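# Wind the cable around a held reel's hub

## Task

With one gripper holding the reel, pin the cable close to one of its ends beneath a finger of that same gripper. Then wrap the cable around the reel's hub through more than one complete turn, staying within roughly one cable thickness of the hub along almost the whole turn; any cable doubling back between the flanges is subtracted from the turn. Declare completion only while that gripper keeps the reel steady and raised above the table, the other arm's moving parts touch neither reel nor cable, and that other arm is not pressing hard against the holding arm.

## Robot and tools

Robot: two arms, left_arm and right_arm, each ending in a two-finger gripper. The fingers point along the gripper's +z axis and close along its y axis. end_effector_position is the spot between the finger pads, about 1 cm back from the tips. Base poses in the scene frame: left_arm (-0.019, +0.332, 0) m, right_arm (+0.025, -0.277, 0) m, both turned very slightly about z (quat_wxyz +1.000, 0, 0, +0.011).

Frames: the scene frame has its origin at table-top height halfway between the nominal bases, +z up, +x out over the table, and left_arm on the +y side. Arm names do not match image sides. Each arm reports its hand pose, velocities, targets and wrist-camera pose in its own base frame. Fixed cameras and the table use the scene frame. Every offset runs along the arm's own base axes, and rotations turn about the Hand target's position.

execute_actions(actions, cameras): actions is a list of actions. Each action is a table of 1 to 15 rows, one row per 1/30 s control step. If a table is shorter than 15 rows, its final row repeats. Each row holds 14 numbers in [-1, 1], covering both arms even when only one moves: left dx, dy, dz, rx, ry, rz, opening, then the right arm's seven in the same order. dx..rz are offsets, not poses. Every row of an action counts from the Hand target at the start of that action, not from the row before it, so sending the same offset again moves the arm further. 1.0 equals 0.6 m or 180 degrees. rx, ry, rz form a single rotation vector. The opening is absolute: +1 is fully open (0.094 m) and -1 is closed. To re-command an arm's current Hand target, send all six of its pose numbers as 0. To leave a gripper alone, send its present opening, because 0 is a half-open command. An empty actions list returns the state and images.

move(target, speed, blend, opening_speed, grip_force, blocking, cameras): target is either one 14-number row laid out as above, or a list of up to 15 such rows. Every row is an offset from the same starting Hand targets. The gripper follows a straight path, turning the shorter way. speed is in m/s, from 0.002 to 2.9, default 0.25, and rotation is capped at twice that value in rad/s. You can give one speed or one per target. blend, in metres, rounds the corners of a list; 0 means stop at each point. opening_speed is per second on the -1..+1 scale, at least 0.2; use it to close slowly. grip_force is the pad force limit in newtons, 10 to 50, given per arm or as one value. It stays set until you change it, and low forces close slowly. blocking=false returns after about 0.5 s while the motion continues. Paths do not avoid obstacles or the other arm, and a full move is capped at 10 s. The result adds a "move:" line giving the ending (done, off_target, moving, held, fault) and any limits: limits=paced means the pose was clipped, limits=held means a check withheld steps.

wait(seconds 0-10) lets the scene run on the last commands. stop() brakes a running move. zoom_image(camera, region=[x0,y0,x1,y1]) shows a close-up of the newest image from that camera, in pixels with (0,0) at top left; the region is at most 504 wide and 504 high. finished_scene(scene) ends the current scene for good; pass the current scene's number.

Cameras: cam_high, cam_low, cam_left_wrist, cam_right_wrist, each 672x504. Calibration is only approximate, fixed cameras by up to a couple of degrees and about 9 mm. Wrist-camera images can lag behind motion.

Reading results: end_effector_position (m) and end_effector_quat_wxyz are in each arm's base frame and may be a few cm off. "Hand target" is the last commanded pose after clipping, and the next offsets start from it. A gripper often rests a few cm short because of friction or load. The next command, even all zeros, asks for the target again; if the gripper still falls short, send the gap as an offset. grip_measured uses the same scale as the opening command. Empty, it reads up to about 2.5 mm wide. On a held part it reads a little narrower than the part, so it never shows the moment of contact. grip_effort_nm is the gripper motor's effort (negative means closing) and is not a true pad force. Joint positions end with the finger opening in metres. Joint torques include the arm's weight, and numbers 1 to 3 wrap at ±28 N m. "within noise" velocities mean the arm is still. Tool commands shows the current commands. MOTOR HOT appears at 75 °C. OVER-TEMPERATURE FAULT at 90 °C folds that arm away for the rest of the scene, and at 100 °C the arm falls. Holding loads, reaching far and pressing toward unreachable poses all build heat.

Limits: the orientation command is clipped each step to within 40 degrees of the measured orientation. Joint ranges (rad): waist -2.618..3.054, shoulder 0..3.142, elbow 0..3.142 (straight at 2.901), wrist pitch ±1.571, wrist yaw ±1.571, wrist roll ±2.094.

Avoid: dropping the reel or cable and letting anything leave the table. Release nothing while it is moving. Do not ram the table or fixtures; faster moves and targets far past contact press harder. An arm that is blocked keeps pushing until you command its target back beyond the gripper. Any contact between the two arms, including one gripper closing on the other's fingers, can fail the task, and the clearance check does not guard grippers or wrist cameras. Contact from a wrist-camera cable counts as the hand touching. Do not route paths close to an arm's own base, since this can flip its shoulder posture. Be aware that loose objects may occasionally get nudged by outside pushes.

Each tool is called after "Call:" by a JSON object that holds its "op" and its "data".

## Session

Scene 1 solved. On to scene 2.

Call:
{"op": "execute_actions", "data": {"actions": []}}

Call:
{"op": "zoom_image", "data": {"camera": "cam_high", "region": [110, 150, 520, 480]}}

Call:
{"op": "zoom_image", "data": {"camera": "cam_low", "region": [100, 200, 600, 504]}}

Scene clock: 0.00 s.
left_arm: end_effector_position=(+0.2045, -0.1040, +0.3465) grip_measured=+1.000 grip_effort_nm=n/a end_effector_quat_wxyz=(+0.510, +0.100, +0.852, -0.068) | right_arm: end_effector_position=(+0.2343, +0.1307, +0.4535) grip_measured=+1.000 grip_effort_nm=n/a end_effector_quat_wxyz=(+0.501, -0.015, +0.831, +0.241)
Joint positions: left_arm=[-0.922 0.788 1.263 -1.075 -0.582 -0.375 0.094] | right_arm=[0.568 1.043 1.736 -1.087 0.093 0.47 0.094]
Joint velocities: within noise
Joint torques (N m): no reading
Motor temperatures (°C): left_arm=[20 22 34 30 22 21 25] | right_arm=[22 20 27 23 21 23 21]
Heat: left arm: 34 °C; right arm: 27 °C.
Hand target: left_arm +0.2034, -0.1011, +0.3479; +0.511, +0.098, +0.851, -0.066 | right_arm +0.2322, +0.1291, +0.4551; +0.503, -0.015, +0.830, +0.241
Tool commands: left_gripper/opening=+1.0 right_gripper/opening=+1.0
camera_calibration:
cam_left_wrist: T_world_to_cam=[[-0.22337, -0.974667, 0.0114364, -0.0585854], [-0.780287, 0.171767, -0.601372, 0.42263], [0.584173, -0.143252, -0.798887, 0.233459], [0, 0, 0, 1]] pos_world=[0.180306, -0.0962515, 0.441336]
cam_right_wrist: T_world_to_cam=[[0.272611, -0.881611, -0.385287, 0.226207], [-0.813445, 0.00265767, -0.581636, 0.491023], [0.513801, 0.47197, -0.716417, 0.231394], [0, 0, 0, 1]] pos_world=[0.218863, 0.0889106, 0.538526]

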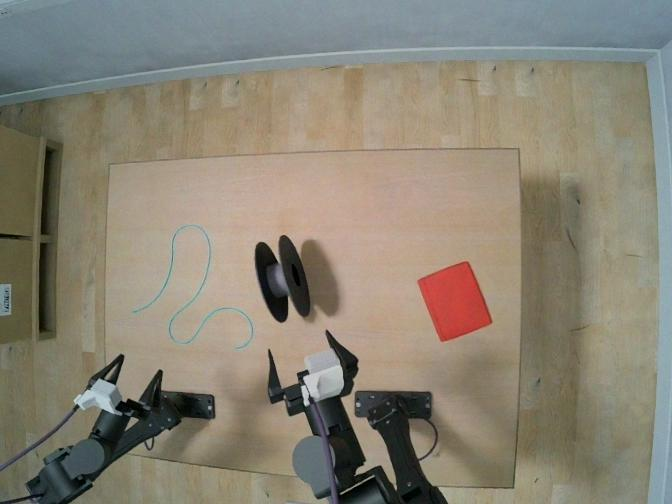

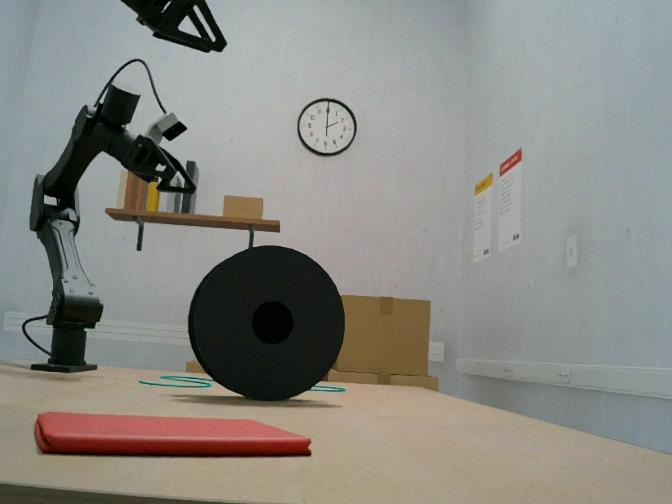

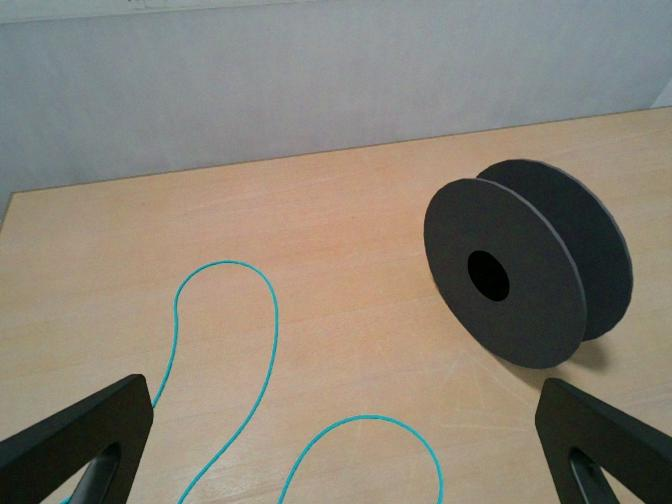

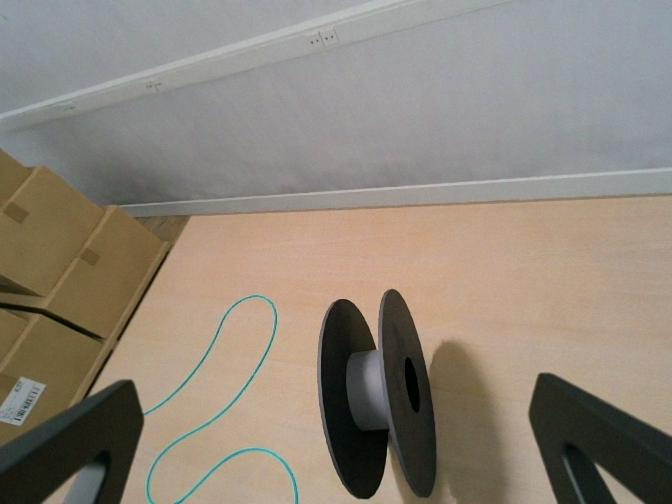

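Scaled by 1.229 from the camera's 672x504 image, which has a finer 960x720 frame.

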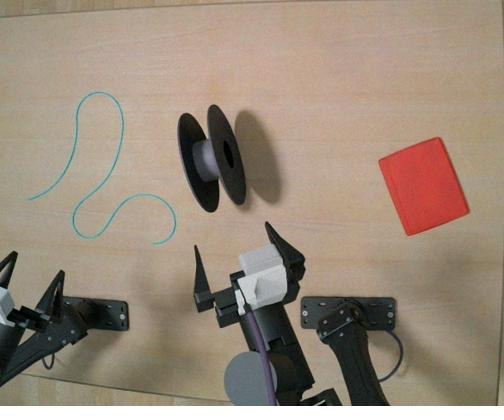

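Scaled by 1.008 from the camera's 672x504 image, which has a finer 960x720 frame.

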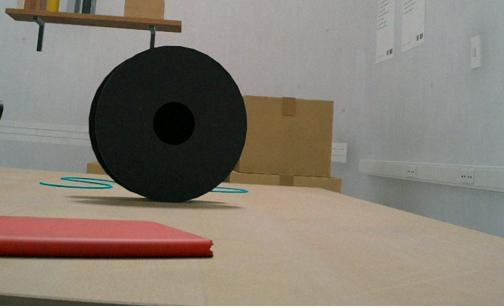

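Call:
{"op": "move", "data": {"target": [0.4127,0.1235,-0.38,0.0997,0.33,-0.0287,-0.3,0,0,0,0,0,0,1], "speed": 0.3, "cameras": ["cam_high","cam_left_wrist","cam_low"]}}

Scene clock: 13.47 s.
left_arm: end_effector_position=(+0.4477, -0.0312, +0.1220) grip_measured=-0.298 grip_effort_nm=-0.14 end_effector_quat_wxyz=(+0.011, +0.163, +0.987, -0.004) | right_arm: end_effector_position=(+0.2343, +0.1307, +0.4535) grip_measured=+1.000 grip_effort_nm=-0.02 end_effector_quat_wxyz=(+0.501, -0.015, +0.831, +0.241)
Joint positions: left_arm=[-0.068 2.314 2.312 -1.548 0.01 0.259 0.033] | right_arm=[0.568 1.043 1.736 -1.087 0.093 0.47 0.094]
Joint torques (N m): left_arm=[0.55 -14.35 9.8 0.19 -0.09 0.07] | right_arm=[-0.03 -1.37 5.5 2.04 0.05 -0.01]
Heat: left arm: 35 °C; right arm: 28 °C.
Hand target: left_arm +0.4509, -0.0269, +0.1199; +0.000, +0.164, +0.986, +0.000 | right_arm +0.2322, +0.1291, +0.4551; +0.503, -0.015, +0.830, +0.241
Off the commanded pose: left_arm 0.006 m, 1 deg | right_arm 0.003 m, 0 deg.
joint sent to its limit (left arm) — joint 4 (wrist pitch), lower limit. The joint targets still meet the commanded pose.
move: done
camera_calibration:
cam_left_wrist: T_world_to_cam=[[-0.315635, -0.948814, -0.0111998, 0.114243], [-0.871205, 0.2851, 0.399648, 0.387061], [-0.375999, 0.135901, -0.9166, 0.375534], [0, 0, 0, 1]] pos_world=[0.51447, -0.0529909, 0.190806]
Images, in order (width x height): cam_high 672x504, cam_low 672x504, cam_left_wrist 672x504.

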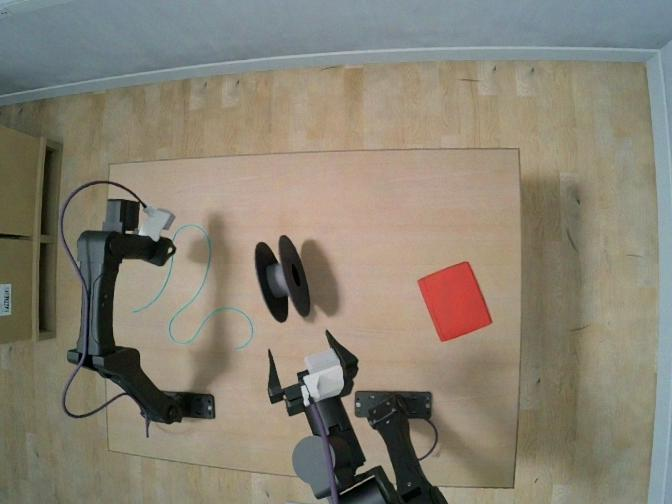

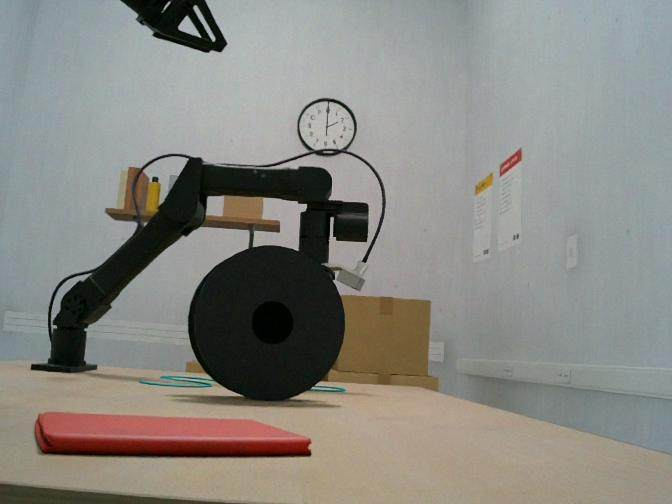

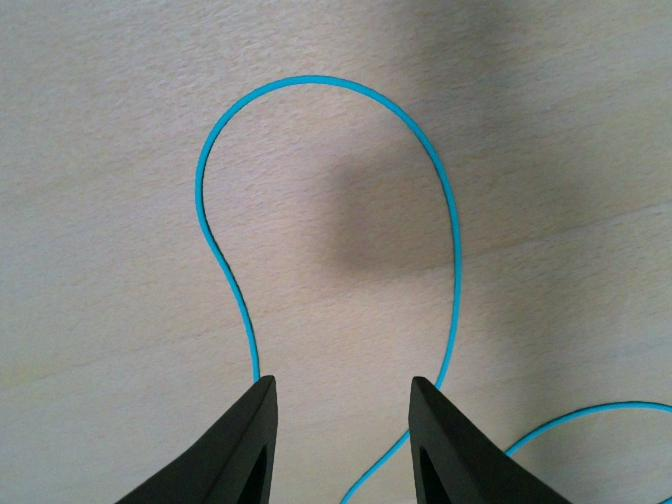

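Call:
{"op": "move", "data": {"target": [[-0.016,0.098,-0.08,0,0,0.13,-0.3,0,0,0,0,0,0,1],[-0.016,0.098,-0.172,0,0,0.13,-0.3,0,0,0,0,0,0,1]], "speed": 0.15, "blend": 0.01, "cameras": ["cam_low","cam_left_wrist"]}}

Scene clock: 16.93 s.
left_arm: end_effector_position=(+0.4429, +0.0286, +0.0149) grip_measured=-0.298 grip_effort_nm=-0.14 end_effector_quat_wxyz=(-0.004, -0.035, +0.999, -0.005) | right_arm: end_effector_position=(+0.2343, +0.1307, +0.4535) grip_measured=+1.000 grip_effort_nm=-0.01 end_effector_quat_wxyz=(+0.501, -0.015, +0.831, +0.241)
Joint positions: left_arm=[0.066 2.313 1.883 -1.149 0.01 -0.003 0.033] | right_arm=[0.568 1.043 1.736 -1.087 0.093 0.47 0.094]
Joint torques (N m): left_arm=[0.31 -18.06 5.38 0.38 -0.08 -0.08] | right_arm=[-0.03 -1.43 5.52 2.03 0.05 -0.01]
Heat: left arm: 35 °C; right arm: 28 °C.
Hand target: left_arm +0.4414, +0.0319, +0.0167; +0.000, -0.039, +0.999, +0.000 | right_arm +0.2322, +0.1291, +0.4551; +0.503, -0.015, +0.830, +0.241
Off the commanded pose: left_arm 0.004 m, 1 deg | right_arm 0.003 m, 0 deg.
move: done
camera_calibration:
cam_left_wrist: T_world_to_cam=[[0.0748752, -0.997175, -0.00600743, -0.00346697], [-0.900781, -0.0702191, 0.428558, 0.431484], [-0.427769, -0.026677, -0.903494, 0.294664], [0, 0, 0, 1]] pos_world=[0.514981, 0.034702, 0.0812906]
Images, in order (width x height): cam_low 672x504, cam_left_wrist 672x504.

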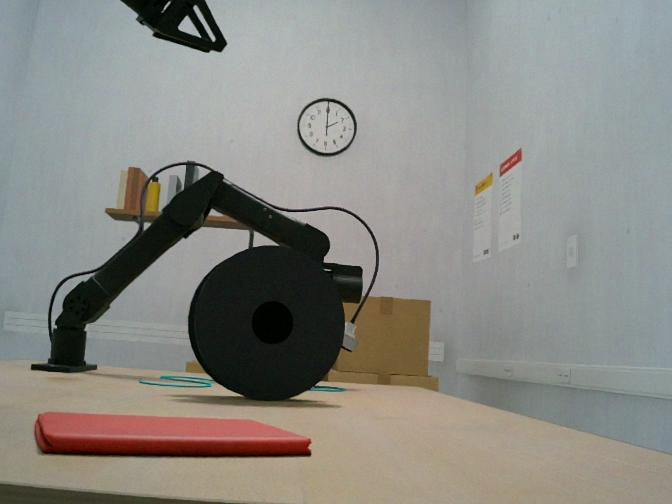

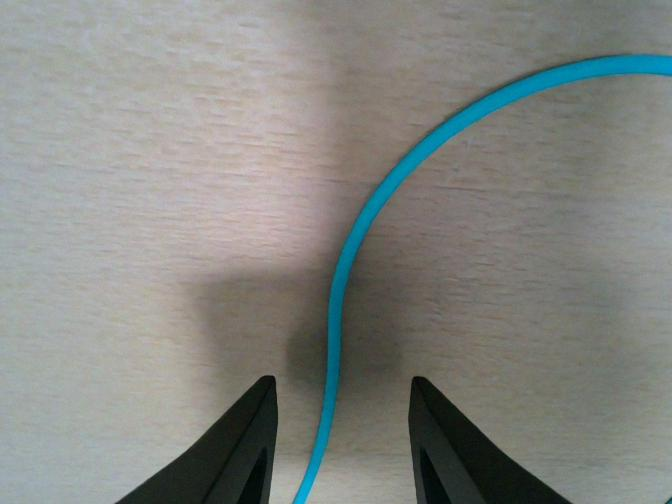

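Call:
{"op": "move", "data": {"target": [[0.0,-0.003,-0.017,0,0,0,-0.3,0,0,0,0,0,0,1],[0.0,-0.003,-0.017,0,0,0,-1,0,0,0,0,0,0,1]], "speed": 0.04, "cameras": ["cam_left_wrist"]}}

Scene clock: 18.90 s.
left_arm: end_effector_position=(+0.4438, +0.0287, +0.0082) grip_measured=-0.986 grip_effort_nm=-0.77 end_effector_quat_wxyz=(+0.000, -0.037, +0.999, -0.005) | right_arm: end_effector_position=(+0.2343, +0.1307, +0.4535) grip_measured=+1.000 grip_effort_nm=-0.01 end_effector_quat_wxyz=(+0.501, -0.015, +0.831, +0.241)
Joint positions: left_arm=[0.066 2.313 1.856 -1.114 0.009 -0.007 0.001] | right_arm=[0.568 1.043 1.736 -1.087 0.093 0.47 0.094]
Joint torques (N m): left_arm=[-0.01 -17.22 5.39 0.39 -0.08 -0.08] | right_arm=[-0.03 -1.4 5.49 2.03 0.05 0]
Heat: left arm: 35 °C; right arm: 28 °C.
Hand target: left_arm +0.4414, +0.0301, +0.0065; +0.000, -0.039, +0.999, +0.000 | right_arm +0.2322, +0.1291, +0.4551; +0.503, -0.015, +0.830, +0.241
Off the commanded pose: left_arm 0.003 m, 1 deg | right_arm 0.003 m, 0 deg.
move: done
camera_calibration:
cam_left_wrist: T_world_to_cam=[[0.079116, -0.996846, -0.00626174, -0.00530224], [-0.904175, -0.0744032, 0.420633, 0.436832], [-0.419772, -0.0276171, -0.907209, 0.285573], [0, 0, 0, 1]] pos_world=[0.515268, 0.0351029, 0.0752953]
Images, in order (width x height): cam_left_wrist 672x504.

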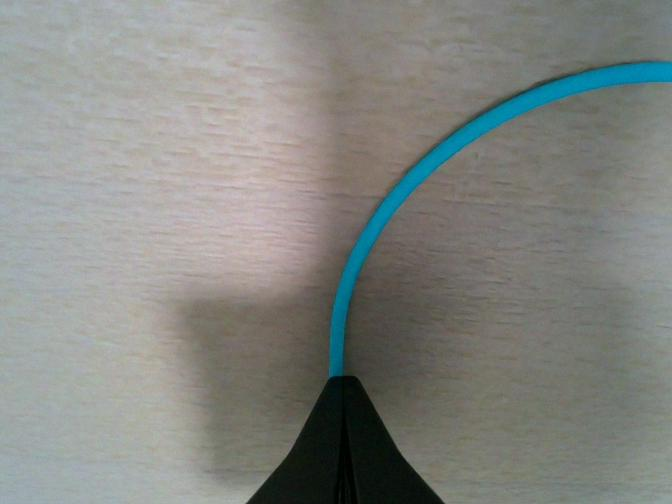

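Call:
{"op": "move", "data": {"target": [0,0,0.38,0,0,0,-1,0,0,0,0,0,0,1], "speed": 0.2, "cameras": ["cam_low","cam_left_wrist","cam_high"]}}

Call:
{"op": "zoom_image", "data": {"camera": "cam_low", "region": [150, 150, 450, 420]}}

Scene clock: 20.77 s.
left_arm: end_effector_position=(+0.4435, +0.0287, +0.2234) grip_measured=-0.986 grip_effort_nm=-0.77 end_effector_quat_wxyz=(+0.137, -0.036, +0.990, -0.001) | right_arm: end_effector_position=(+0.2343, +0.1307, +0.4535) grip_measured=+1.000 grip_effort_nm=-0.02 end_effector_quat_wxyz=(+0.501, -0.015, +0.831, +0.241)
Joint positions: left_arm=[0.066 2.104 2.353 -1.546 0.009 -0.008 0.001] | right_arm=[0.568 1.043 1.736 -1.087 0.093 0.47 0.094]
Joint torques (N m): left_arm=[0.09 -15.5 8.69 0.71 -0.07 -0.08] | right_arm=[-0.02 -1.39 5.49 2.04 0.05 -0.03]
Heat: left arm: 35 °C; right arm: 28 °C.
Hand target: left_arm +0.4414, +0.0301, +0.2345; +0.000, -0.039, +0.999, +0.000 | right_arm +0.2322, +0.1291, +0.4551; +0.503, -0.015, +0.830, +0.241
Off the commanded pose: left_arm 0.011 m, 16 deg | right_arm 0.003 m, 0 deg.
joint sent to its limit (left arm) — joint 4 (wrist pitch), lower limit. The joint targets are off in orientation, not in position.
move: off_target (left_arm)
camera_calibration:
cam_left_wrist: T_world_to_cam=[[0.0810481, -0.996708, -0.00229629, -0.00567916], [-0.983902, -0.0803746, 0.159612, 0.439816], [-0.159271, -0.0106769, -0.987177, 0.382502], [0, 0, 0, 1]] pos_world=[0.494117, 0.0337735, 0.307384]
Images, in order (width x height): cam_high 672x504, cam_low 672x504, cam_left_wrist 672x504.

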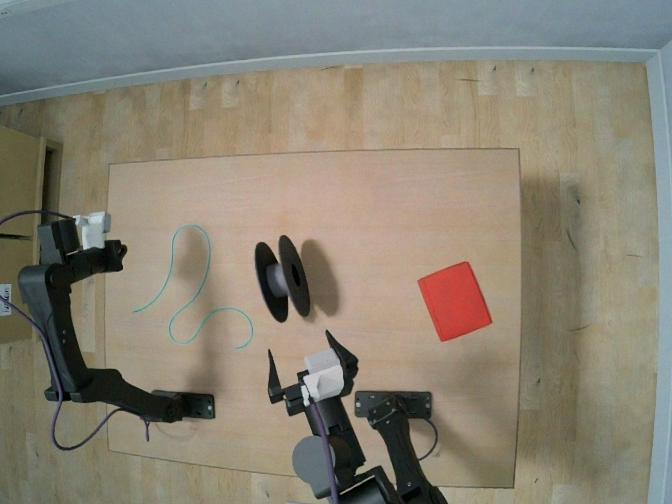

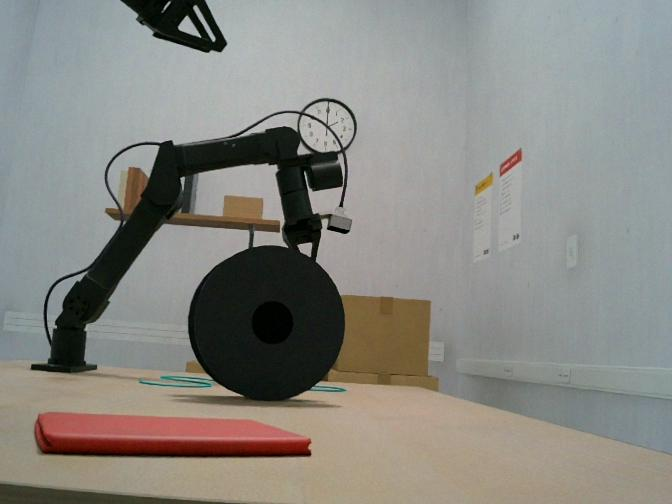

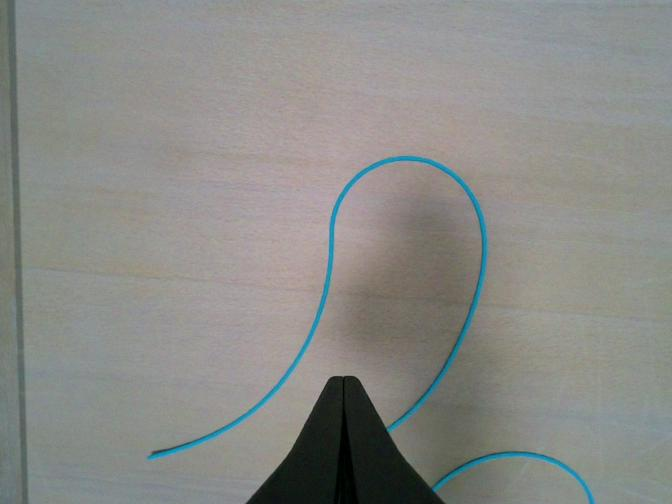

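Scaled by 1.680 from the camera's 672x504 image, which has a finer 960x720 frame.

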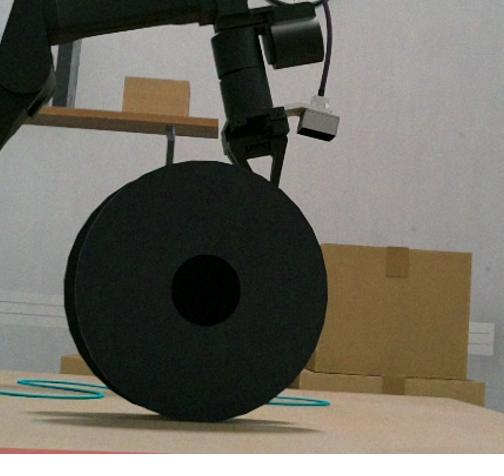

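Call:
{"op": "move", "data": {"target": [[0,0,-0.36,0,0,0,-0.4,0,0,0,0,0,0,1],[0.0,0,-0.397,0,0,0,-0.4,0,0,0,0,0,0,1]], "speed": [0.2,0.03], "blend": 0.005, "cameras": ["cam_left_wrist"]}}

Scene clock: 26.80 s.
left_arm: end_effector_position=(+0.4476, +0.0290, +0.0159) grip_measured=-0.402 grip_effort_nm=0.10 end_effector_quat_wxyz=(+0.020, -0.037, +0.999, -0.004) | right_arm: end_effector_position=(+0.2343, +0.1307, +0.4535) grip_measured=+1.000 grip_effort_nm=-0.01 end_effector_quat_wxyz=(+0.501, -0.015, +0.831, +0.241)
Joint positions: left_arm=[0.066 2.28 1.829 -1.08 0.009 -0.008 0.028] | right_arm=[0.568 1.043 1.736 -1.087 0.093 0.47 0.094]
Joint torques (N m): left_arm=[-0.03 -13.18 5.56 0.48 -0.07 -0.06] | right_arm=[-0.05 -1.44 5.5 2.02 0.04 0]
Heat: left arm: 35 °C; right arm: 28 °C.
Hand target: left_arm +0.4414, +0.0301, -0.0038; +0.000, -0.040, +0.999, +0.000 | right_arm +0.2322, +0.1291, +0.4551; +0.503, -0.015, +0.830, +0.241
Off the commanded pose: left_arm 0.021 m, 2 deg | right_arm 0.003 m, 0 deg.
move: off_target (left_arm)
camera_calibration:
cam_left_wrist: T_world_to_cam=[[0.0805066, -0.996738, -0.0057022, -0.0058924], [-0.920306, -0.076528, 0.383641, 0.444936], [-0.382826, -0.0256379, -0.923465, 0.277808], [0, 0, 0, 1]] pos_world=[0.516304, 0.0352993, 0.0858162]
Images, in order (width x height): cam_left_wrist 672x504.

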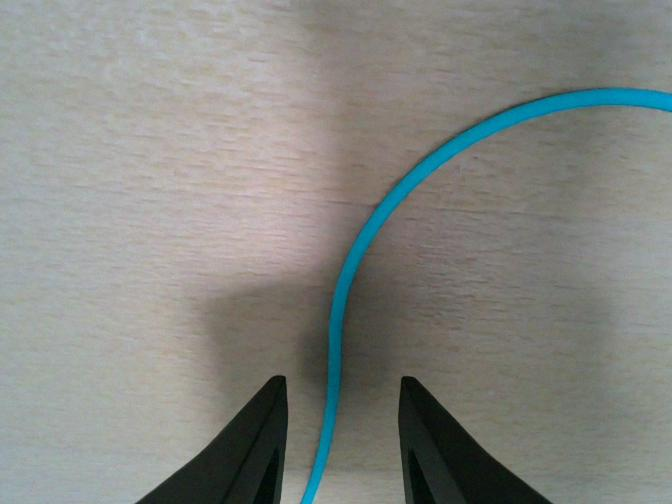

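Call:
{"op": "move", "data": {"target": [0,0,0.004,0,0,0,-0.4,0,0,0,0,0,0,1], "speed": 0.03, "cameras": ["cam_left_wrist"]}}

Scene clock: 27.87 s.
left_arm: end_effector_position=(+0.4477, +0.0290, +0.0159) grip_measured=-0.402 grip_effort_nm=0.10 end_effector_quat_wxyz=(+0.021, -0.037, +0.999, -0.004) | right_arm: end_effector_position=(+0.2343, +0.1307, +0.4535) grip_measured=+1.000 grip_effort_nm=-0.02 end_effector_quat_wxyz=(+0.501, -0.015, +0.831, +0.241)
Joint positions: left_arm=[0.066 2.28 1.829 -1.079 0.009 -0.008 0.028] | right_arm=[0.568 1.043 1.736 -1.087 0.093 0.47 0.094]
Joint torques (N m): left_arm=[-0.02 -13.44 6.09 0.41 -0.07 -0.04] | right_arm=[-0.01 -1.37 5.46 2.03 0.04 -0.01]
Heat: left arm: 35 °C; right arm: 28 °C.
Hand target: left_arm +0.4414, +0.0301, -0.0014; +0.000, -0.040, +0.999, +0.000 | right_arm +0.2322, +0.1291, +0.4551; +0.503, -0.015, +0.830, +0.241
Off the commanded pose: left_arm 0.018 m, 2 deg | right_arm 0.003 m, 0 deg.
move: off_target (left_arm)
camera_calibration:
cam_left_wrist: T_world_to_cam=[[0.0805032, -0.996738, -0.00567417, -0.00590049], [-0.920427, -0.0765222, 0.383351, 0.445077], [-0.382535, -0.0256383, -0.923585, 0.277798], [0, 0, 0, 1]] pos_world=[0.516403, 0.0352993, 0.0859163]
Images, in order (width x height): cam_left_wrist 672x504.

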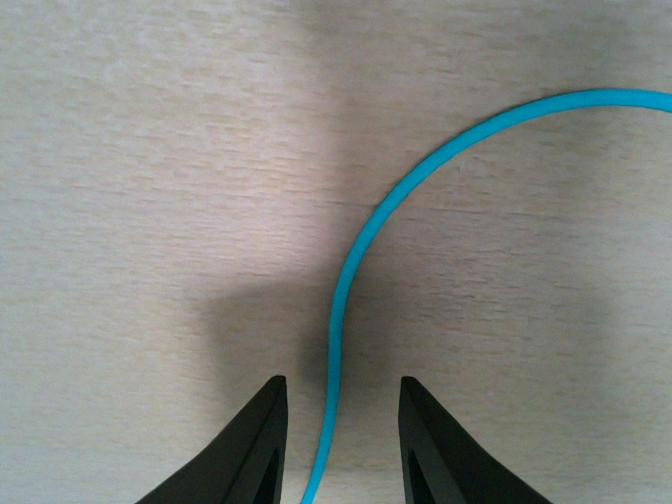

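Call:
{"op": "move", "data": {"target": [[0,0,0.06,0,0,0,-0.4,0,0,0,0,0,0,1],[-0.005,0,-0.008,0,0,0,-0.4,0,0,0,0,0,0,1]], "speed": 0.1, "cameras": ["cam_left_wrist"]}}

Scene clock: 30.23 s.
left_arm: end_effector_position=(+0.4434, +0.0287, +0.0091) grip_measured=-0.402 grip_effort_nm=0.10 end_effector_quat_wxyz=(+0.015, -0.037, +0.999, -0.004) | right_arm: end_effector_position=(+0.2343, +0.1307, +0.4535) grip_measured=+1.000 grip_effort_nm=-0.01 end_effector_quat_wxyz=(+0.501, -0.015, +0.831, +0.241)
Joint positions: left_arm=[0.066 2.28 1.802 -1.063 0.009 -0.008 0.028] | right_arm=[0.568 1.043 1.736 -1.087 0.093 0.47 0.094]
Joint torques (N m): left_arm=[-0.02 -13.87 5.67 0.46 -0.09 -0.06] | right_arm=[-0.05 -1.39 5.48 2.04 0.05 -0.02]
Heat: left arm: 35 °C; right arm: 28 °C.
Hand target: left_arm +0.4384, +0.0301, -0.0062; +0.000, -0.040, +0.999, +0.000 | right_arm +0.2322, +0.1291, +0.4551; +0.503, -0.015, +0.830, +0.241
Off the commanded pose: left_arm 0.016 m, 2 deg | right_arm 0.003 m, 0 deg.
move: off_target (left_arm)
camera_calibration:
cam_left_wrist: T_world_to_cam=[[0.080429, -0.996743, -0.00580268, -0.00590474], [-0.916145, -0.0762164, 0.393535, 0.441668], [-0.392696, -0.0263355, -0.919291, 0.274295], [0, 0, 0, 1]] pos_world=[0.512821, 0.0350005, 0.0783109]
Images, in order (width x height): cam_left_wrist 672x504.

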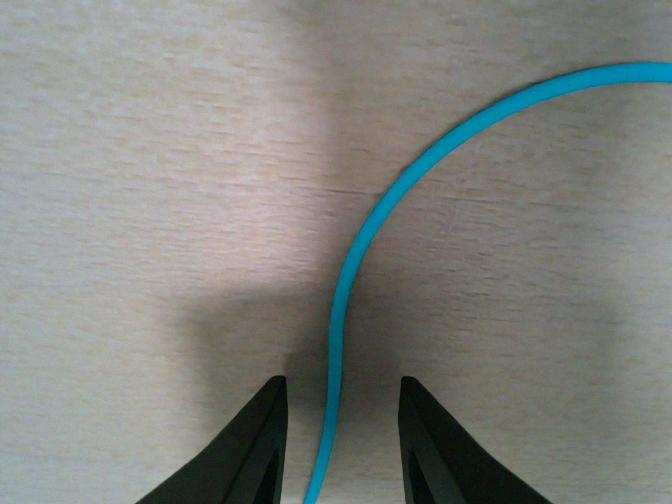

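Call:
{"op": "move", "data": {"target": [0,0,-0.02,0,0,0,-0.4,0,0,0,0,0,0,1], "speed": 0.1, "cameras": ["cam_left_wrist"]}}

Scene clock: 31.17 s.
left_arm: end_effector_position=(+0.4445, +0.0288, +0.0052) grip_measured=-0.402 grip_effort_nm=0.10 end_effector_quat_wxyz=(+0.019, -0.037, +0.999, -0.004) | right_arm: end_effector_position=(+0.2343, +0.1307, +0.4535) grip_measured=+1.000 grip_effort_nm=-0.01 end_effector_quat_wxyz=(+0.501, -0.015, +0.831, +0.241)
Joint positions: left_arm=[0.066 2.28 1.786 -1.038 0.009 -0.008 0.028] | right_arm=[0.568 1.043 1.736 -1.087 0.093 0.47 0.094]
Joint torques (N m): left_arm=[-0.02 -12.75 4.75 0.62 -0.07 -0.04] | right_arm=[-0.02 -1.4 5.52 2.05 0.05 -0.01]
Heat: left arm: 35 °C; right arm: 28 °C.
Hand target: left_arm +0.4384, +0.0301, -0.0182; +0.000, -0.039, +0.999, +0.000 | right_arm +0.2322, +0.1291, +0.4551; +0.503, -0.015, +0.830, +0.241
Off the commanded pose: left_arm 0.024 m, 2 deg | right_arm 0.003 m, 0 deg.
move: off_target (left_arm)
camera_calibration:
cam_left_wrist: T_world_to_cam=[[0.0804352, -0.996743, -0.00575353, -0.00587926], [-0.919432, -0.076423, 0.385751, 0.445788], [-0.384934, -0.025738, -0.922585, 0.267739], [0, 0, 0, 1]] pos_world=[0.513407, 0.0350995, 0.075015]
Images, in order (width x height): cam_left_wrist 672x504.

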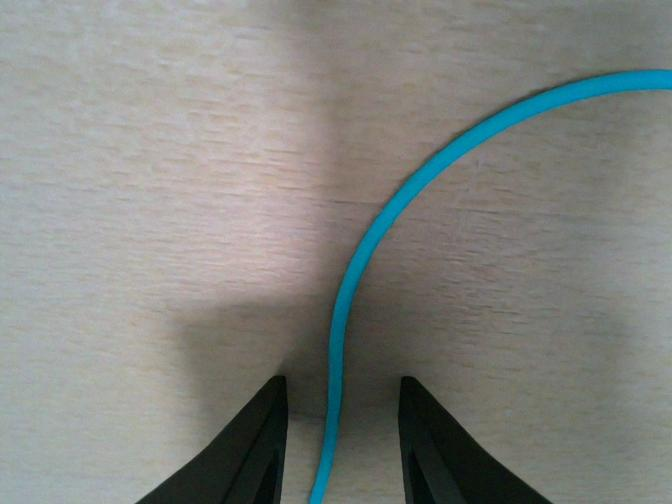

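Call:
{"op": "move", "data": {"target": [0,0,-0.012,0,0,0,-0.4,0,0,0,0,0,0,1], "speed": 0.1, "cameras": ["cam_left_wrist"]}}

Call:
{"op": "zoom_image", "data": {"camera": "cam_left_wrist", "region": [230, 330, 450, 504]}}

Scene clock: 32.13 s.
left_arm: end_effector_position=(+0.4444, +0.0288, +0.0045) grip_measured=-0.402 grip_effort_nm=0.10 end_effector_quat_wxyz=(+0.019, -0.037, +0.999, -0.004) | right_arm: end_effector_position=(+0.2343, +0.1307, +0.4535) grip_measured=+1.000 grip_effort_nm=-0.01 end_effector_quat_wxyz=(+0.501, -0.015, +0.831, +0.241)
Joint positions: left_arm=[0.066 2.28 1.783 -1.035 0.009 -0.008 0.028] | right_arm=[0.568 1.043 1.736 -1.087 0.093 0.47 0.094]
Joint torques (N m): left_arm=[-0.01 -12.05 3.64 0.81 -0.06 -0.03] | right_arm=[-0.1 -1.43 5.49 2.03 0.06 0.01]
Heat: left arm: 35 °C; right arm: 28 °C.
Hand target: left_arm +0.4385, +0.0301, -0.0253; +0.000, -0.039, +0.999, +0.000 | right_arm +0.2322, +0.1291, +0.4551; +0.503, -0.015, +0.830, +0.241
Off the commanded pose: left_arm 0.030 m, 2 deg | right_arm 0.003 m, 0 deg.
move: off_target (left_arm)
camera_calibration:
cam_left_wrist: T_world_to_cam=[[0.0804385, -0.996743, -0.00572823, -0.00587881], [-0.919554, -0.0764245, 0.385461, 0.44605], [-0.384643, -0.0257385, -0.922706, 0.266914], [0, 0, 0, 1]] pos_world=[0.513307, 0.0350995, 0.0743152]
Images, in order (width x height): cam_left_wrist 672x504.

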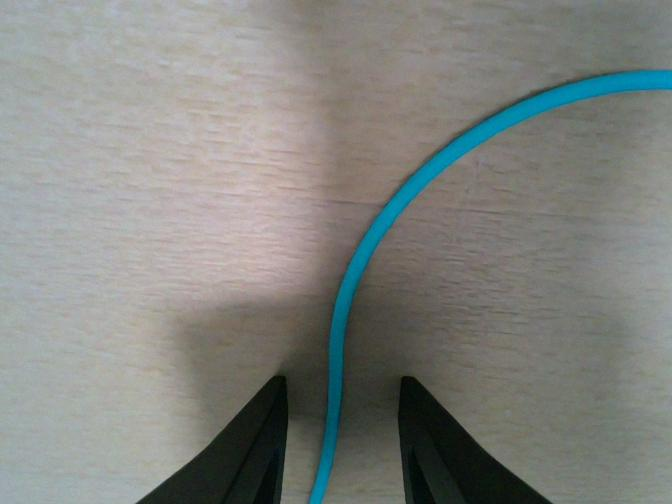

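Scaled by 2.291 from the camera's 672x504 image, which has a finer 960x720 frame.

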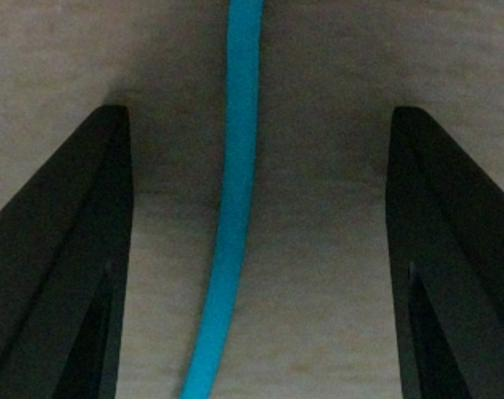

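Call:
{"op": "move", "data": {"target": [[0,0,0.015,0,0,0,-0.4,0,0,0,0,0,0,1],[0,0,0.015,0,0,0,-1,0,0,0,0,0,0,1]], "speed": 0.1, "cameras": ["cam_left_wrist"]}}

Call:
{"op": "move", "data": {"target": [0,0,0.38,0,0,0,-1,0,0,0,0,0,0,1], "speed": 0.15, "cameras": ["cam_low","cam_left_wrist","cam_high"]}}

Scene clock: 33.67 s.
left_arm: end_effector_position=(+0.4443, +0.0325, +0.0040) grip_measured=-0.958 grip_effort_nm=-1.05 end_effector_quat_wxyz=(+0.020, -0.038, +0.999, +0.004) | right_arm: end_effector_position=(+0.2343, +0.1307, +0.4535) grip_measured=+1.000 grip_effort_nm=-0.01 end_effector_quat_wxyz=(+0.501, -0.015, +0.831, +0.241)
Joint positions: left_arm=[0.068 2.28 1.781 -1.032 -0.006 -0.008 0.002] | right_arm=[0.568 1.043 1.736 -1.087 0.093 0.47 0.094]
Joint torques (N m): left_arm=[-0.14 -12.92 5.59 0.5 0.1 -0.05] | right_arm=[-0.02 -1.4 5.49 2.02 0.05 -0.01]
Heat: left arm: 35 °C; right arm: 28 °C.
Hand target: left_arm +0.4385, +0.0301, -0.0163; +0.000, -0.039, +0.999, +0.000 | right_arm +0.2322, +0.1291, +0.4551; +0.503, -0.015, +0.830, +0.241
Off the commanded pose: left_arm 0.021 m, 2 deg | right_arm 0.003 m, 0 deg.
move: off_target (left_arm); target 2's new opening was sent with left_arm's hand 0.021 m and 2 deg from that target
camera_calibration:
cam_left_wrist: T_world_to_cam=[[0.0830211, -0.996318, -0.0213837, -0.00339021], [-0.919417, -0.0848552, 0.384022, 0.446674], [-0.384422, -0.0122214, -0.923076, 0.265975], [0, 0, 0, 1]] pos_world=[0.513207, 0.0377754, 0.0739104]
Images, in order (width x height): cam_left_wrist 672x504.

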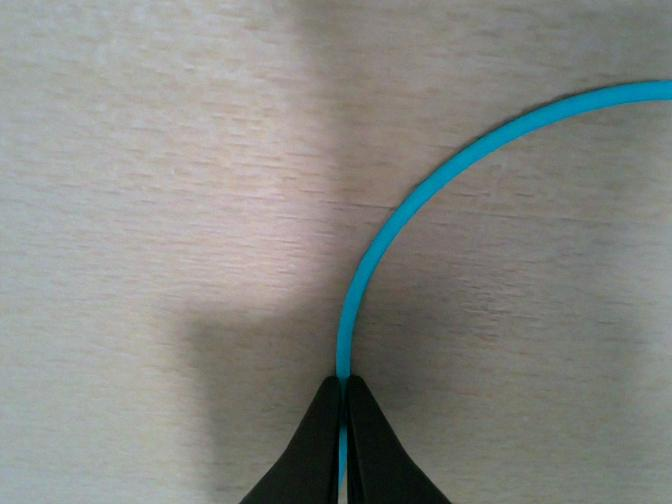

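Scene clock: 35.63 s.
left_arm: end_effector_position=(+0.4393, +0.0321, +0.1980) grip_measured=-0.958 grip_effort_nm=-1.05 end_effector_quat_wxyz=(+0.099, -0.038, +0.994, +0.006) | right_arm: end_effector_position=(+0.2343, +0.1307, +0.4535) grip_measured=+1.000 grip_effort_nm=-0.02 end_effector_quat_wxyz=(+0.501, -0.015, +0.831, +0.241)
Joint positions: left_arm=[0.068 2.132 2.307 -1.548 -0.006 -0.008 0.002] | right_arm=[0.568 1.043 1.736 -1.087 0.093 0.47 0.094]
Joint torques (N m): left_arm=[-0.2 -16.34 9.07 0.56 0.08 -0.06] | right_arm=[-0.02 -1.44 5.52 2.04 0.07 -0.02]
Heat: left arm: 36 °C; right arm: 28 °C.
Hand target: left_arm +0.4385, +0.0301, +0.2117; +0.000, -0.039, +0.999, +0.000 | right_arm +0.2322, +0.1291, +0.4551; +0.503, -0.015, +0.830, +0.241
Off the commanded pose: left_arm 0.014 m, 11 deg | right_arm 0.003 m, 0 deg.
joint sent to its limit (left arm) — joint 4 (wrist pitch), lower limit. The joint targets are off in orientation, not in position.
move: off_target (left_arm)
camera_calibration:
cam_left_wrist: T_world_to_cam=[[0.0861719, -0.996104, -0.0187207, -0.00105441], [-0.968189, -0.088158, 0.234176, 0.418721], [-0.234915, -0.00205422, -0.972014, 0.386765], [0, 0, 0, 1]] pos_world=[0.496349, 0.0366578, 0.277866]
Images, in order (width x height): cam_high 672x504, cam_low 672x504, cam_left_wrist 672x504.

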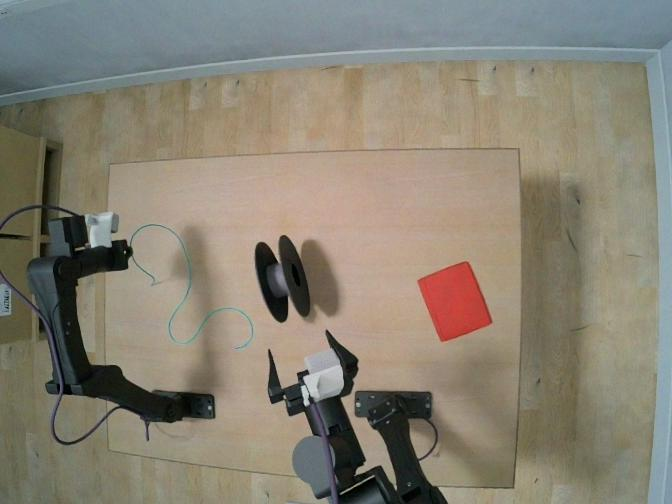

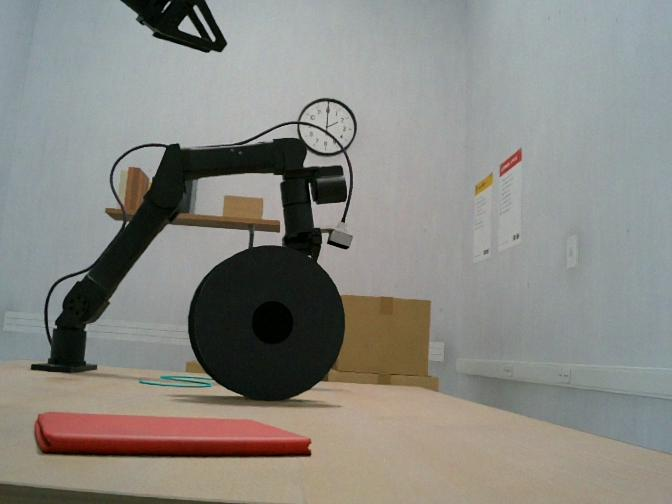

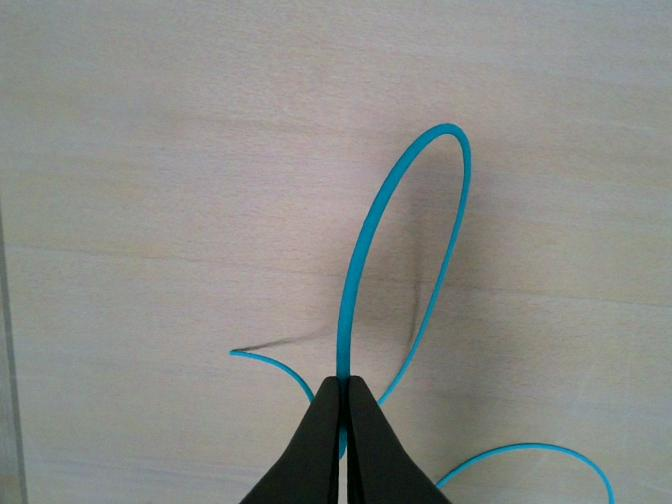

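Call:
{"op": "move", "data": {"target": [[-0.1475,-0.3,0.347,-0.339,-0.421,-0.371,-1,-0.145,0.093,-0.29,-0.146,0.085,-0.0254,-0.1],[-0.234,-0.717,0.347,-0.339,-0.421,-0.371,-1,-0.145,0.093,-0.29,-0.146,0.085,-0.0254,-0.1]], "speed": 0.25, "blend": 0.03, "cameras": ["all"]}}

Scene clock: 44.10 s.
left_arm: end_effector_position=(+0.2904, -0.3956, +0.4338) grip_measured=-0.958 grip_effort_nm=-1.05 end_effector_quat_wxyz=(+0.539, +0.469, +0.521, -0.467) | right_arm: end_effector_position=(+0.1455, +0.1886, +0.2851) grip_measured=-0.098 grip_effort_nm=-0.14 end_effector_quat_wxyz=(+0.378, -0.060, +0.923, +0.042)
Joint positions: left_arm=[-0.683 1.595 1.541 0.077 0.764 0.002 0.002] | right_arm=[1.442 1.198 1.436 -1.52 0.736 1.201 0.042]
Joint torques (N m): left_arm=[-0.05 -8.25 7.21 1.85 -0.17 -0.02] | right_arm=[0.69 -2.78 4.72 0.52 0.55 0.15]
Heat: left arm: 36 °C; right arm: 28 °C.
Hand target: left_arm +0.2982, -0.4001, +0.4199; +0.533, +0.464, +0.534, -0.465 | right_arm +0.1453, +0.1849, +0.2812; +0.381, -0.064, +0.922, +0.027
Off the commanded pose: left_arm 0.017 m, 2 deg | right_arm 0.005 m, 2 deg.
move: off_target (left_arm)
camera_calibration:
cam_left_wrist: T_world_to_cam=[[-0.990132, -0.139589, -0.012367, 0.238826], [-0.0453883, 0.402933, -0.914103, 0.605989], [0.132582, -0.904522, -0.405293, -0.129484], [0, 0, 0, 1]] pos_world=[0.281142, -0.327956, 0.504412]
cam_right_wrist: T_world_to_cam=[[0.148359, -0.988354, -0.0338482, 0.174542], [-0.941474, -0.130681, -0.310722, 0.287261], [0.30268, 0.0779658, -0.949898, 0.300696], [0, 0, 0, 1]] pos_world=[0.153539, 0.186604, 0.380797]

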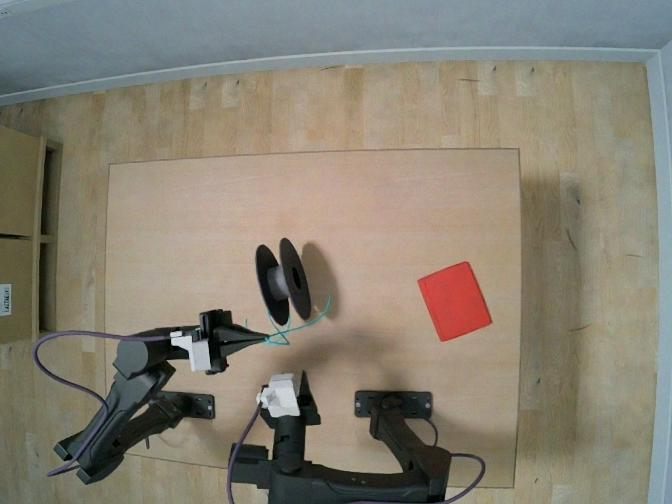

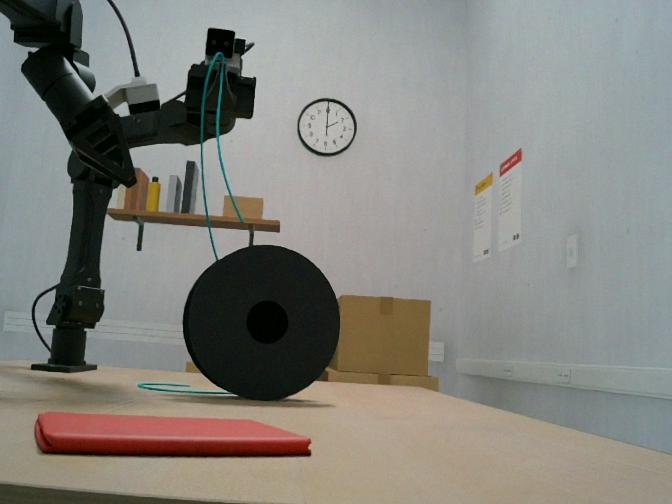

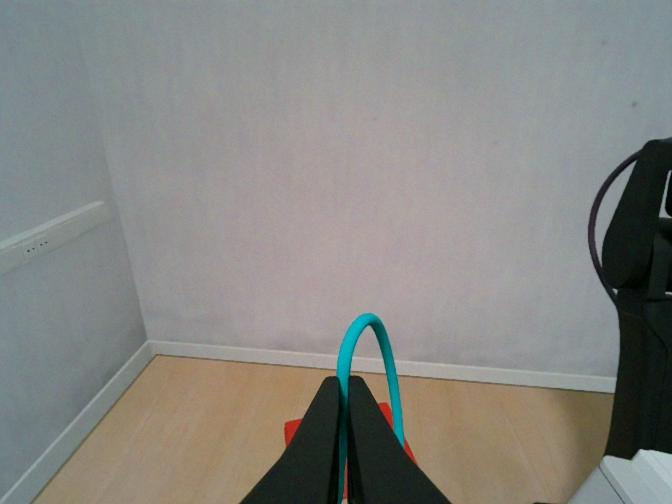

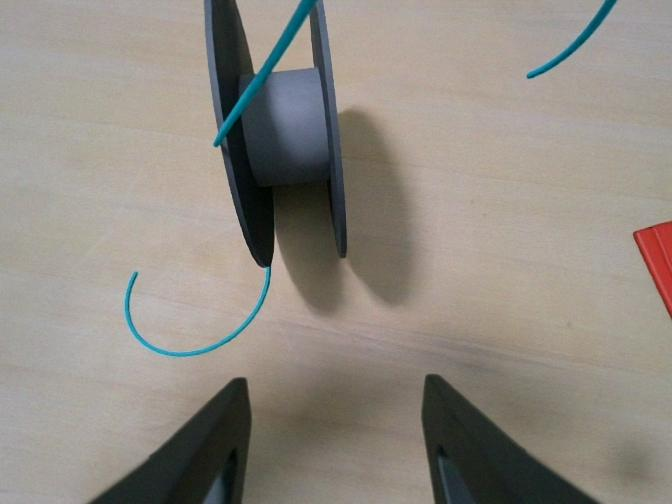

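Call:
{"op": "zoom_image", "data": {"camera": "cam_low", "region": [130, 20, 350, 280]}}

Call:
{"op": "zoom_image", "data": {"camera": "cam_high", "region": [200, 220, 360, 400]}}

Call:
{"op": "zoom_image", "data": {"camera": "cam_left_wrist", "region": [200, 250, 500, 504]}}

Call:
{"op": "zoom_image", "data": {"camera": "cam_right_wrist", "region": [100, 0, 604, 300]}}

Scaled by 1.938 from the camera's 672x504 image, which has a finer 960x720 frame.

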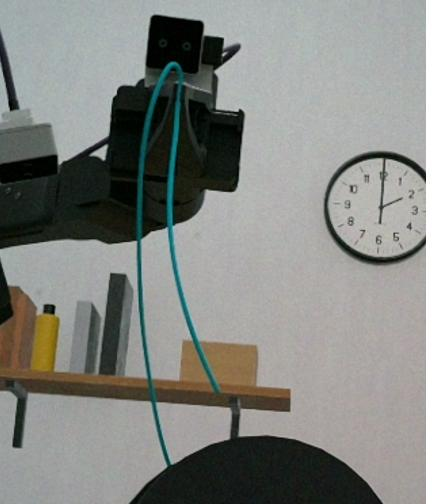

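Scaled by 2.800 from the camera's 672x504 image, which has a finer 960x720 frame.

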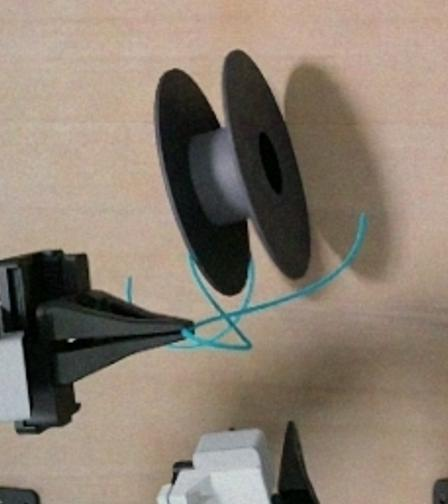

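Scaled by 1.680 from the camera's 672x504 image, which has a finer 960x720 frame.

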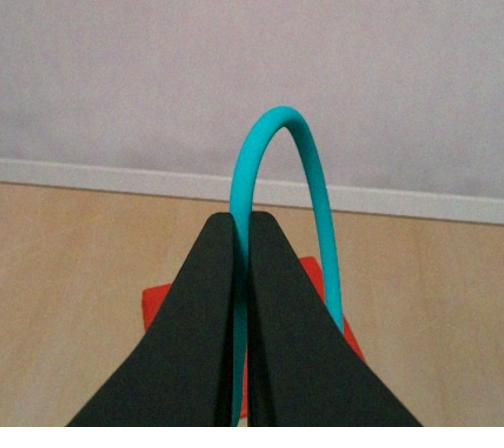

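Scaled by 1.000.

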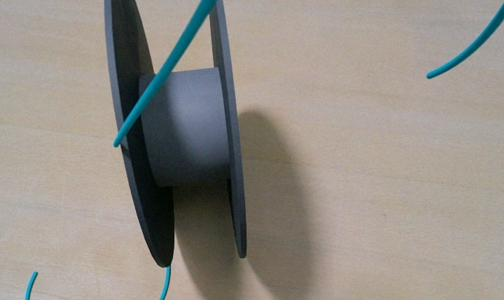

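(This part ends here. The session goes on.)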